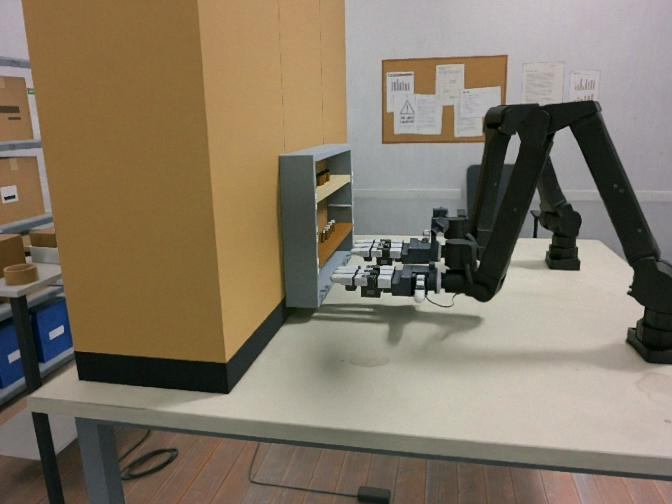

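execute_actions(actions=[[[0,0,0.012,0,-0.003,0,0.75,-0.06,0.58,0.7,0.75,0,0.58,0.7,0.75,0.13,0.58,0.7,0.71,0.68,0.23,0.17,0.4,-0.6,0,0,0.010,0,-0.004,0,0.75,0,0.58,0.7,0.75,0,0.58,0.7,0.75,0,0.58,0.7,0.71,0.68,0.23,0.17,0.4,-0.6]],[[0,0,0.006,0,-0.002,0,0.75,-0.06,0.58,0.7,0.75,0,0.58,0.7,0.75,0.13,0.58,0.7,0.71,0.68,0.23,0.17,0.4,-0.6,0,0,0.006,0,-0.003,0,0.75,0,0.58,0.7,0.75,0,0.58,0.7,0.75,0,0.58,0.7,0.71,0.68,0.23,0.17,0.4,-0.6]]], cameras=[])

Scene clock: 294.83 s.
left_arm: end_effector_position=(+0.5500, +0.1778, +0.1845) hand_goal=(+0.750, -0.060, +0.580, +0.700, +0.750, +0.000, +0.580, +0.700, +0.750, +0.130, +0.580, +0.700, +0.710, +0.680, +0.230, +0.170) hand_measured=(+0.760, -0.062, +0.586, +0.704, +0.760, -0.002, +0.584, +0.704, +0.762, +0.128, +0.586, +0.702, +0.718, +0.678, +0.230, +0.168) hand_current_ma=(+8, -1, +4, +2, +8, -1, +2, +1, +11, +0, +3, +1, +7, -1, +0, +0) hand_state=(goal, goal, goal, goal, goal, goal, goal, goal, goal, goal, goal, goal, goal, goal, goal, goal) hand_current_limit=0.40 hand_speed=-0.60 end_effector_quat_wxyz=(+0.507, +0.495, +0.486, +0.510) | right_arm: end_effector_position=(+0.5521, -0.1552, +0.1713) hand_goal=(+0.750, +0.000, +0.580, +0.700, +0.750, +0.000, +0.580, +0.700, +0.750, +0.000, +0.580, +0.700, +0.710, +0.680, +0.230, +0.170) hand_measured=(+0.762, -0.002, +0.584, +0.702, +0.760, +0.002, +0.586, +0.702, +0.760, +0.002, +0.584, +0.702, +0.720, +0.678, +0.230, +0.170) hand_current_ma=(+25, -2, +7, +4, +21, +3, +9, +4, +24, +3, +7, +3, +19, -3, -1, -1) hand_state=(goal, goal, goal, goal, goal, goal, goal, goal, goal, goal, goal, goal, goal, goal, goal, goal) hand_current_limit=0.40 hand_speed=-0.60 end_effector_quat_wxyz=(+0.509, +0.487, +0.505, +0.499)
Joint positions: left_arm=[-0.409 2.001 0.727 1.313 -0.366 0.026] | right_arm=[0.503 2.02 0.632 1.406 0.478 -0.036]
Joint torques (N m): left_arm=[0.85 -16.15 7.53 1.83 0.11 0.14] | right_arm=[-1.03 -16.73 6 2.3 -0.25 -0.03]
Heat: left arm: hottest elbow 57 °C; right arm: hottest elbow 55 °C.
Hand target: left_arm +0.5594, +0.1800, +0.1948; +0.514, +0.485, +0.486, +0.514 | right_arm +0.5602, -0.1554, +0.1989; +0.518, +0.480, +0.481, +0.519
Off the commanded pose: left_arm 0.014 m, 1 deg | right_arm 0.029 m, 4 deg.
No camera images: "cameras" was empty.

execute_actions(actions=[[[0,0,0.008,0,-0.001,0,0.75,-0.06,0.58,0.7,0.75,0,0.58,0.7,0.75,0.13,0.58,0.7,0.71,0.68,0.23,0.17,0.4,-0.6,0,0,0.012,0,-0.003,0,0.75,0,0.58,0.7,0.75,0,0.58,0.7,0.75,0,0.58,0.7,0.71,0.68,0.23,0.17,0.4,-0.6]],[[0,0,0.004,0,0,0,0.75,-0.06,0.58,0.7,0.75,0,0.58,0.7,0.75,0.13,0.58,0.7,0.71,0.68,0.23,0.17,0.4,-0.6,0,0,0.008,0,-0.001,0,0.75,0,0.58,0.7,0.75,0,0.58,0.7,0.75,0,0.58,0.7,0.71,0.68,0.23,0.17,0.4,-0.6]]], cameras=[])

Scene clock: 296.73 s.
left_arm: end_effector_position=(+0.5505, +0.1778, +0.1921) hand_goal=(+0.750, -0.060, +0.580, +0.700, +0.750, +0.000, +0.580, +0.700, +0.750, +0.130, +0.580, +0.700, +0.710, +0.680, +0.230, +0.170) hand_measured=(+0.760, -0.062, +0.586, +0.704, +0.760, -0.002, +0.584, +0.704, +0.762, +0.128, +0.586, +0.702, +0.718, +0.678, +0.230, +0.168) hand_current_ma=(+8, -1, +4, +2, +8, -1, +2, +1, +11, +0, +3, +1, +7, -1, +0, +0) hand_state=(goal, goal, goal, goal, goal, goal, goal, goal, goal, goal, goal, goal, goal, goal, goal, goal) hand_current_limit=0.40 hand_speed=-0.60 end_effector_quat_wxyz=(+0.509, +0.494, +0.486, +0.511) | right_arm: end_effector_position=(+0.5517, -0.1556, +0.1866) hand_goal=(+0.750, +0.000, +0.580, +0.700, +0.750, +0.000, +0.580, +0.700, +0.750, +0.000, +0.580, +0.700, +0.710, +0.680, +0.230, +0.170) hand_measured=(+0.762, -0.002, +0.584, +0.702, +0.760, +0.002, +0.586, +0.702, +0.760, +0.002, +0.584, +0.702, +0.720, +0.678, +0.230, +0.170) hand_current_ma=(+25, -2, +7, +4, +21, +3, +9, +4, +24, +3, +7, +3, +19, -3, -1, -1) hand_state=(goal, goal, goal, goal, goal, goal, goal, goal, goal, goal, goal, goal, goal, goal, goal, goal) hand_current_limit=0.40 hand_speed=-0.60 end_effector_quat_wxyz=(+0.512, +0.484, +0.496, +0.508)
Joint positions: left_arm=[-0.408 1.982 0.727 1.298 -0.366 0.026] | right_arm=[0.502 1.988 0.632 1.401 0.477 -0.037]
Joint torques (N m): left_arm=[0.79 -16.09 7.61 1.83 0.1 0.15] | right_arm=[-0.91 -16.32 6.3 1.91 -0.27 -0.08]
Heat: left arm: hottest elbow 57 °C; right arm: hottest elbow 54 °C.
Hand target: left_arm +0.5594, +0.1802, +0.2022; +0.515, +0.484, +0.485, +0.515 | right_arm +0.5601, -0.1553, +0.2109; +0.521, +0.477, +0.477, +0.522
Off the commanded pose: left_arm 0.014 m, 1 deg | right_arm 0.026 m, 3 deg.
No camera images: "cameras" was empty.

execute_actions(actions=[[[0.018,0.001,-0.001,0,0,0,0.75,-0.06,0.58,0.7,0.75,0,0.58,0.7,0.75,0.13,0.58,0.7,0.71,0.68,0.23,0.17,0.4,-0.6,0.018,-0.002,-0.004,0,0,0,0.75,0,0.58,0.7,0.75,0,0.58,0.7,0.75,0,0.58,0.7,0.71,0.68,0.23,0.17,0.4,-0.6]],[[0.018,0,-0.001,0,0,0,0.75,-0.06,0.58,0.7,0.75,0,0.58,0.7,0.75,0.13,0.58,0.7,0.71,0.68,0.23,0.17,0.4,-0.6,0.018,0,-0.004,0,0,0,0.75,0,0.58,0.7,0.75,0,0.58,0.7,0.75,0,0.58,0.7,0.71,0.68,0.23,0.17,0.4,-0.6]]], cameras=["cam_low","cam_left_wrist","cam_right_wrist"])

Scene clock: 298.70 s.
left_arm: end_effector_position=(+0.5694, +0.1786, +0.2026) hand_goal=(+0.750, -0.060, +0.580, +0.700, +0.750, +0.000, +0.580, +0.700, +0.750, +0.130, +0.580, +0.700, +0.710, +0.680, +0.230, +0.170) hand_measured=(+0.760, -0.062, +0.586, +0.704, +0.764, -0.002, +0.586, +0.704, +0.762, +0.128, +0.586, +0.702, +0.718, +0.678, +0.230, +0.168) hand_current_ma=(+9, -1, +4, +2, +15, -1, +4, +1, +12, +0, +3, +1, +7, -1, +0, +0) hand_state=(goal, goal, goal, goal, goal, goal, goal, goal, goal, goal, goal, goal, goal, goal, goal, goal) hand_current_limit=0.40 hand_speed=-0.60 end_effector_quat_wxyz=(+0.514, +0.489, +0.483, +0.513) | right_arm: end_effector_position=(+0.5717, -0.1569, +0.1968) hand_goal=(+0.750, +0.000, +0.580, +0.700, +0.750, +0.000, +0.580, +0.700, +0.750, +0.000, +0.580, +0.700, +0.710, +0.680, +0.230, +0.170) hand_measured=(+0.770, -0.002, +0.586, +0.702, +0.760, +0.002, +0.586, +0.702, +0.760, +0.002, +0.584, +0.702, +0.720, +0.678, +0.230, +0.170) hand_current_ma=(+49, -2, +11, +4, +23, +3, +9, +4, +24, +2, +7, +3, +19, -3, -1, -1) hand_state=(goal, goal, goal, goal, goal, goal, goal, goal, goal, goal, goal, goal, goal, goal, goal, goal) hand_current_limit=0.40 hand_speed=-0.60 end_effector_quat_wxyz=(+0.515, +0.480, +0.488, +0.516)
Joint positions: left_arm=[-0.391 1.982 0.78 1.262 -0.347 0.026] | right_arm=[0.476 1.988 0.684 1.373 0.45 -0.037]
Joint torques (N m): left_arm=[0.91 -14.68 8.59 1.95 0.08 0.13] | right_arm=[-0.62 -14.15 7.06 2 -0.25 -0.05]
Heat: left arm: hottest elbow 56 °C; right arm: hottest elbow 54 °C.
Hand target: left_arm +0.5809, +0.1807, +0.2009; +0.515, +0.484, +0.485, +0.515 | right_arm +0.5819, -0.1567, +0.2062; +0.521, +0.477, +0.477, +0.522
Off the commanded pose: left_arm 0.012 m, 1 deg | right_arm 0.014 m, 2 deg.
camera_calibration:
cam_left_wrist: T_world_to_cam=[[0.0167829, -0.739467, -0.672983, 0.227562], [-0.711904, 0.463781, -0.527352, 0.38301], [0.702076, 0.48795, -0.518646, -0.262551], [0, 0, 0, 1]] pos_world=[0.453178, 0.118753, 0.218955]
cam_right_wrist: T_world_to_cam=[[-0.059848, -0.76659, 0.639341, -0.182163], [-0.70933, -0.417983, -0.567575, 0.401955], [0.702332, -0.487472, -0.51875, -0.254413], [0, 0, 0, 1]] pos_world=[0.452899, -0.0956533, 0.212627]
Images, in order (width x height): cam_low 672x504, cam_left_wrist 672x504, cam_right_wrist 672x504.

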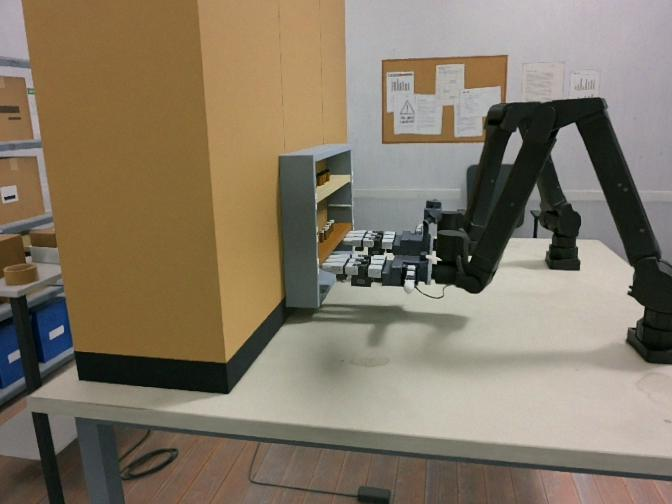

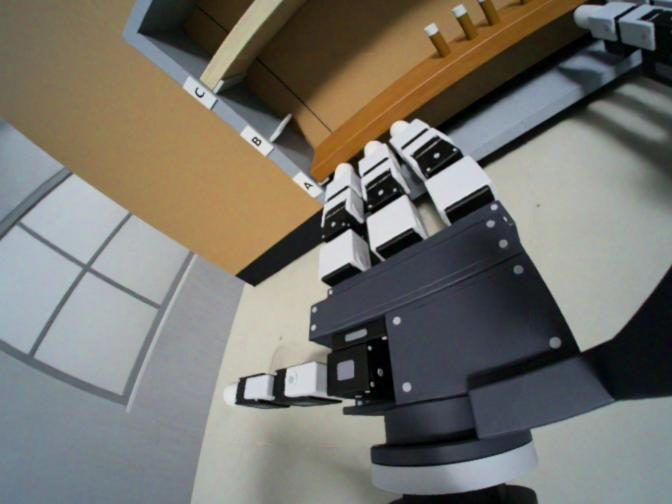

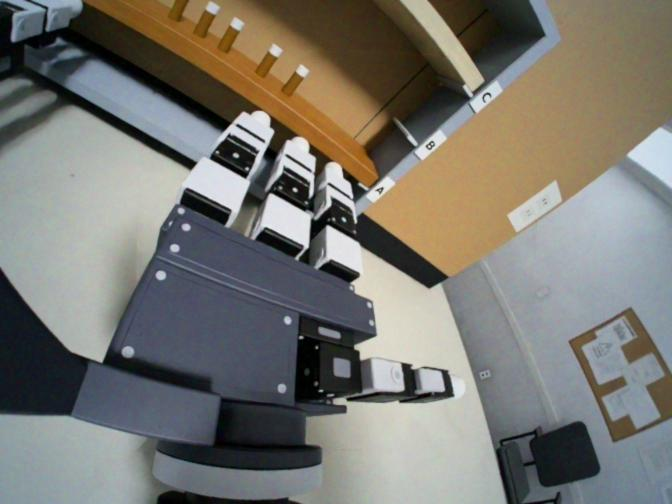

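execute_actions(actions=[[[0,0,-0.012,0,0.001,0,0.75,-0.06,0.58,0.7,0.75,0,0.58,0.7,0.75,0.13,0.58,0.7,0.71,0.68,0.23,0.17,0.4,-0.6,0,0,-0.012,0,0.001,0,0.75,0,0.58,0.7,0.75,0,0.58,0.7,0.75,0,0.58,0.7,0.71,0.68,0.23,0.17,0.4,-0.6]],[[0,0,-0.006,0,0,0,0.75,-0.06,0.58,0.7,0.75,0,0.58,0.7,0.75,0.13,0.58,0.7,0.71,0.68,0.23,0.17,0.4,-0.6,0,0,-0.006,0,0,0,0.75,0,0.58,0.7,0.75,0,0.58,0.7,0.75,0,0.58,0.7,0.71,0.68,0.23,0.17,0.4,-0.6]]], cameras=[])

Scene clock: 300.60 s.
left_arm: end_effector_position=(+0.5720, +0.1779, +0.1920) hand_goal=(+0.750, -0.060, +0.580, +0.700, +0.750, +0.000, +0.580, +0.700, +0.750, +0.130, +0.580, +0.700, +0.710, +0.680, +0.230, +0.170) hand_measured=(+0.760, -0.062, +0.586, +0.704, +0.764, -0.002, +0.586, +0.704, +0.762, +0.128, +0.586, +0.702, +0.718, +0.678, +0.230, +0.168) hand_current_ma=(+9, -1, +4, +2, +15, -1, +4, +1, +12, +0, +3, +1, +7, -1, +0, +0) hand_state=(goal, goal, goal, goal, goal, goal, goal, goal, goal, goal, goal, goal, goal, goal, goal, goal) hand_current_limit=0.40 hand_speed=-0.60 end_effector_quat_wxyz=(+0.509, +0.494, +0.485, +0.511) | right_arm: end_effector_position=(+0.5736, -0.1560, +0.1889) hand_goal=(+0.750, +0.000, +0.580, +0.700, +0.750, +0.000, +0.580, +0.700, +0.750, +0.000, +0.580, +0.700, +0.710, +0.680, +0.230, +0.170) hand_measured=(+0.770, -0.002, +0.586, +0.702, +0.760, +0.002, +0.586, +0.702, +0.760, +0.002, +0.584, +0.702, +0.720, +0.678, +0.230, +0.170) hand_current_ma=(+49, -2, +11, +4, +23, +3, +9, +4, +24, +2, +7, +3, +19, -3, -1, -1) hand_state=(goal, goal, goal, goal, goal, goal, goal, goal, goal, goal, goal, goal, goal, goal, goal, goal) hand_current_limit=0.40 hand_speed=-0.60 end_effector_quat_wxyz=(+0.514, +0.482, +0.492, +0.512)
Joint positions: left_arm=[-0.39 2.004 0.785 1.262 -0.347 0.026] | right_arm=[0.476 2.007 0.69 1.375 0.45 -0.037]
Joint torques (N m): left_arm=[0.97 -14.45 8.25 2.85 0.08 0.12] | right_arm=[-0.62 -12.98 6.83 2.85 -0.25 -0.03]
Heat: left arm: hottest elbow 56 °C; right arm: hottest elbow 54 °C.
Hand target: left_arm +0.5810, +0.1809, +0.1901; +0.514, +0.485, +0.486, +0.514 | right_arm +0.5819, -0.1566, +0.1955; +0.521, +0.478, +0.478, +0.522
Off the commanded pose: left_arm 0.010 m, 1 deg | right_arm 0.010 m, 2 deg.
No camera images: "cameras" was empty.

execute_actions(actions=[[[0.018,0,-0.002,0,0,0,0.75,-0.06,0.58,0.7,0.75,0,0.58,0.7,0.75,0.13,0.58,0.7,0.71,0.68,0.23,0.17,0.4,-0.6,0.018,-0.002,-0.002,0,0,0,0.75,0,0.58,0.7,0.75,0,0.58,0.7,0.75,0,0.58,0.7,0.71,0.68,0.23,0.17,0.4,-0.6]],[[0.018,0,-0.002,0,0,0,0.75,-0.06,0.58,0.7,0.75,0,0.58,0.7,0.75,0.13,0.58,0.7,0.71,0.68,0.23,0.17,0.4,-0.6,0.018,0,-0.002,0,0,0,0.75,0,0.58,0.7,0.75,0,0.58,0.7,0.75,0,0.58,0.7,0.71,0.68,0.23,0.17,0.4,-0.6]],[[0.018,0,-0.002,0,0,0,0.75,-0.06,0.58,0.7,0.75,0,0.58,0.7,0.75,0.13,0.58,0.7,0.71,0.68,0.23,0.17,0.4,-0.6,0.018,0,-0.002,0,0,0,0.75,0,0.58,0.7,0.75,0,0.58,0.7,0.75,0,0.58,0.7,0.71,0.68,0.23,0.17,0.4,-0.6]]], cameras=[])

Scene clock: 303.03 s.
left_arm: end_effector_position=(+0.6024, +0.1789, +0.1960) hand_goal=(+0.750, -0.060, +0.580, +0.700, +0.750, +0.000, +0.580, +0.700, +0.750, +0.130, +0.580, +0.700, +0.710, +0.680, +0.230, +0.170) hand_measured=(+0.760, -0.062, +0.586, +0.704, +0.764, -0.002, +0.586, +0.704, +0.762, +0.128, +0.586, +0.702, +0.718, +0.678, +0.230, +0.168) hand_current_ma=(+9, -1, +4, +2, +15, -1, +4, +1, +12, +0, +3, +1, +7, -1, +0, +0) hand_state=(goal, goal, goal, goal, goal, goal, goal, goal, goal, goal, goal, goal, goal, goal, goal, goal) hand_current_limit=0.40 hand_speed=-0.60 end_effector_quat_wxyz=(+0.517, +0.484, +0.481, +0.516) | right_arm: end_effector_position=(+0.6041, -0.1581, +0.1916) hand_goal=(+0.750, +0.000, +0.580, +0.700, +0.750, +0.000, +0.580, +0.700, +0.750, +0.000, +0.580, +0.700, +0.710, +0.680, +0.230, +0.170) hand_measured=(+0.770, -0.002, +0.586, +0.702, +0.760, +0.002, +0.586, +0.702, +0.760, +0.002, +0.584, +0.702, +0.720, +0.678, +0.230, +0.170) hand_current_ma=(+49, -2, +11, +4, +23, +3, +9, +4, +24, +2, +7, +3, +19, -3, -1, -1) hand_state=(goal, goal, goal, goal, goal, goal, goal, goal, goal, goal, goal, goal, goal, goal, goal, goal) hand_current_limit=0.40 hand_speed=-0.60 end_effector_quat_wxyz=(+0.518, +0.478, +0.483, +0.519)
Joint positions: left_arm=[-0.367 2.046 0.879 1.239 -0.326 0.026] | right_arm=[0.441 2.044 0.775 1.351 0.417 -0.037]
Joint torques (N m): left_arm=[0.67 -15.38 8.59 1.8 0.11 0.11] | right_arm=[-0.56 -13.98 7.19 1.92 -0.27 0.01]
Heat: left arm: hottest elbow 56 °C; right arm: hottest elbow 54 °C.
Hand target: left_arm +0.6133, +0.1807, +0.1867; +0.514, +0.485, +0.486, +0.514 | right_arm +0.6142, -0.1577, +0.1918; +0.521, +0.478, +0.478, +0.522
Off the commanded pose: left_arm 0.015 m, 1 deg | right_arm 0.010 m, 1 deg.
No camera images: "cameras" was empty.

execute_actions(actions=[[[0.012,-0.001,-0.006,0,0.002,0,0.74,-0.06,0.58,0.7,0.74,0,0.58,0.7,0.74,0.13,0.58,0.7,0.71,0.68,0.23,0.17,0.4,-0.6,0.012,0,-0.006,0,0.003,0,0.74,0,0.58,0.7,0.74,0,0.58,0.7,0.74,0,0.58,0.7,0.71,0.68,0.23,0.17,0.4,-0.6]],[[0.018,0,-0.003,0,0.001,0,0.74,-0.06,0.58,0.7,0.74,0,0.58,0.7,0.74,0.13,0.58,0.7,0.71,0.68,0.23,0.17,0.4,-0.6,0.018,0,-0.003,0,0.001,0,0.74,0,0.58,0.7,0.74,0,0.58,0.7,0.74,0,0.58,0.7,0.71,0.68,0.23,0.17,0.4,-0.6]],[[0.018,0,-0.002,0,0,0,0.74,-0.06,0.58,0.7,0.74,0,0.58,0.7,0.74,0.13,0.58,0.7,0.71,0.68,0.23,0.17,0.4,-0.6,0.018,0,-0.002,0,0,0,0.74,0,0.58,0.7,0.74,0,0.58,0.7,0.74,0,0.58,0.7,0.71,0.68,0.23,0.17,0.4,-0.6]]], cameras=[])

Scene clock: 305.90 s.
left_arm: end_effector_position=(+0.6309, +0.1775, +0.1898) hand_goal=(+0.740, -0.060, +0.580, +0.700, +0.740, +0.000, +0.580, +0.700, +0.740, +0.130, +0.580, +0.700, +0.710, +0.680, +0.230, +0.170) hand_measured=(+0.758, -0.062, +0.586, +0.704, +0.758, -0.002, +0.586, +0.704, +0.762, +0.128, +0.586, +0.702, +0.718, +0.678, +0.230, +0.168) hand_current_ma=(+22, -1, +4, +2, +22, -1, +4, +1, +27, +0, +3, +1, +7, -1, +0, +0) hand_state=(goal, goal, goal, goal, goal, goal, goal, goal, blocked, goal, goal, goal, goal, goal, goal, goal) hand_current_limit=0.40 hand_speed=-0.60 end_effector_quat_wxyz=(+0.514, +0.488, +0.483, +0.515) | right_arm: end_effector_position=(+0.6322, -0.1568, +0.1843) hand_goal=(+0.740, +0.000, +0.580, +0.700, +0.740, +0.000, +0.580, +0.700, +0.740, +0.000, +0.580, +0.700, +0.710, +0.680, +0.230, +0.170) hand_measured=(+0.764, -0.002, +0.586, +0.702, +0.758, +0.002, +0.586, +0.702, +0.760, +0.002, +0.584, +0.702, +0.720, +0.678, +0.230, +0.170) hand_current_ma=(+62, -2, +11, +4, +47, +3, +9, +4, +51, +2, +7, +3, +19, -3, -1, -1) hand_state=(blocked, goal, goal, goal, goal, goal, goal, goal, goal, goal, goal, goal, goal, goal, goal, goal) hand_current_limit=0.40 hand_speed=-0.60 end_effector_quat_wxyz=(+0.516, +0.480, +0.489, +0.514)
Joint positions: left_arm=[-0.351 2.088 0.96 1.188 -0.31 0.025] | right_arm=[0.418 2.079 0.849 1.296 0.394 -0.037]
Joint torques (N m): left_arm=[1.03 -16.03 9.14 1.85 0.1 0.08] | right_arm=[-0.67 -14.68 7.72 1.94 -0.24 0.08]
Heat: left arm: hottest elbow 56 °C; right arm: hottest elbow 54 °C.
Hand target: left_arm +0.6422, +0.1801, +0.1799; +0.512, +0.488, +0.488, +0.512 | right_arm +0.6430, -0.1578, +0.1851; +0.518, +0.481, +0.481, +0.518
Off the commanded pose: left_arm 0.015 m, 1 deg | right_arm 0.011 m, 1 deg.
No camera images: "cameras" was empty.

execute_actions(actions=[[[-0.010,0,0,0,0,0,0.72,-0.06,0.58,0.7,0.72,0,0.58,0.7,0.72,0.13,0.58,0.7,0.71,0.68,0.23,0.17,0.4,-0.6,-0.008,0,0,0,0,0,0.72,0,0.58,0.7,0.72,0,0.58,0.7,0.72,0,0.58,0.7,0.71,0.68,0.23,0.17,0.4,-0.6]],[[-0.012,0,0,0,0,0,0.72,-0.06,0.58,0.7,0.72,0,0.58,0.7,0.72,0.13,0.58,0.7,0.71,0.68,0.23,0.17,0.4,-0.6,-0.008,0,0,0,0,0,0.72,0,0.58,0.7,0.72,0,0.58,0.7,0.72,0,0.58,0.7,0.71,0.68,0.23,0.17,0.4,-0.6]]], cameras=["cam_high","cam_left_wrist","cam_right_wrist"])

Scene clock: 308.10 s.
left_arm: end_effector_position=(+0.6308, +0.1777, +0.1898) hand_goal=(+0.720, -0.060, +0.580, +0.700, +0.720, +0.000, +0.580, +0.700, +0.720, +0.130, +0.580, +0.700, +0.710, +0.680, +0.230, +0.170) hand_measured=(+0.740, -0.062, +0.586, +0.704, +0.740, -0.002, +0.586, +0.704, +0.744, +0.128, +0.586, +0.702, +0.718, +0.678, +0.230, +0.168) hand_current_ma=(+25, -1, +4, +2, +24, -1, +4, +1, +32, +0, +3, +1, +7, -1, +0, +0) hand_state=(blocked, goal, goal, goal, goal, goal, goal, goal, blocked, goal, goal, goal, goal, goal, goal, goal) hand_current_limit=0.40 hand_speed=-0.60 end_effector_quat_wxyz=(+0.514, +0.488, +0.483, +0.515) | right_arm: end_effector_position=(+0.6322, -0.1574, +0.1843) hand_goal=(+0.720, +0.000, +0.580, +0.700, +0.720, +0.000, +0.580, +0.700, +0.720, +0.000, +0.580, +0.700, +0.710, +0.680, +0.230, +0.170) hand_measured=(+0.744, -0.002, +0.586, +0.702, +0.740, +0.002, +0.586, +0.702, +0.742, +0.002, +0.584, +0.702, +0.720, +0.678, +0.230, +0.170) hand_current_ma=(+63, -2, +11, +4, +51, +3, +9, +4, +57, +2, +7, +3, +19, -3, -1, -1) hand_state=(blocked, goal, goal, goal, goal, goal, goal, goal, blocked, goal, goal, goal, goal, goal, goal, goal) hand_current_limit=0.40 hand_speed=-0.60 end_effector_quat_wxyz=(+0.517, +0.481, +0.488, +0.513)
Joint positions: left_arm=[-0.351 2.088 0.96 1.188 -0.311 0.025] | right_arm=[0.418 2.079 0.849 1.296 0.398 -0.037]
Joint torques (N m): left_arm=[0.15 -17.14 6.09 2.73 -0.15 0.08] | right_arm=[-0.09 -15.68 5.63 2.66 -0.07 0.06]
Heat: left arm: hottest elbow 55 °C; right arm: hottest elbow 53 °C.
Hand target: left_arm +0.6290, +0.1801, +0.1799; +0.512, +0.488, +0.488, +0.512 | right_arm +0.6334, -0.1578, +0.1851; +0.518, +0.481, +0.481, +0.518
Off the commanded pose: left_arm 0.010 m, 1 deg | right_arm 0.002 m, 1 deg.
camera_calibration:
cam_left_wrist: T_world_to_cam=[[0.0202968, -0.738959, -0.673445, 0.215058], [-0.712792, 0.461639, -0.528031, 0.421456], [0.701081, 0.490743, -0.517355, -0.311993], [0, 0, 0, 1]] pos_world=[0.514778, 0.117467, 0.205961]
cam_right_wrist: T_world_to_cam=[[-0.063092, -0.763467, 0.642758, -0.169045], [-0.711929, -0.416919, -0.565098, 0.438857], [0.699412, -0.493251, -0.51723, -0.303015], [0, 0, 0, 1]] pos_world=[0.513702, -0.0955546, 0.199924]
Images, in order (width x height): cam_high 672x504, cam_left_wrist 672x504, cam_right_wrist 672x504.

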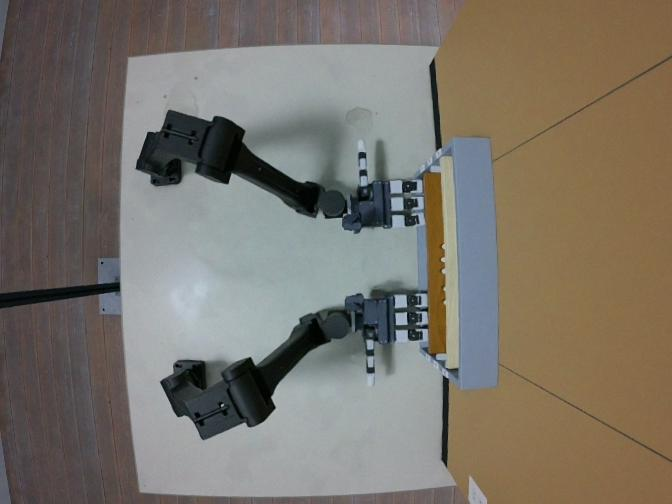

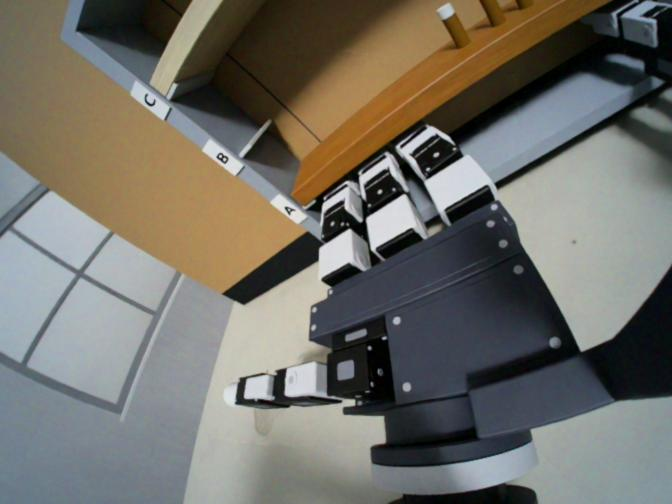

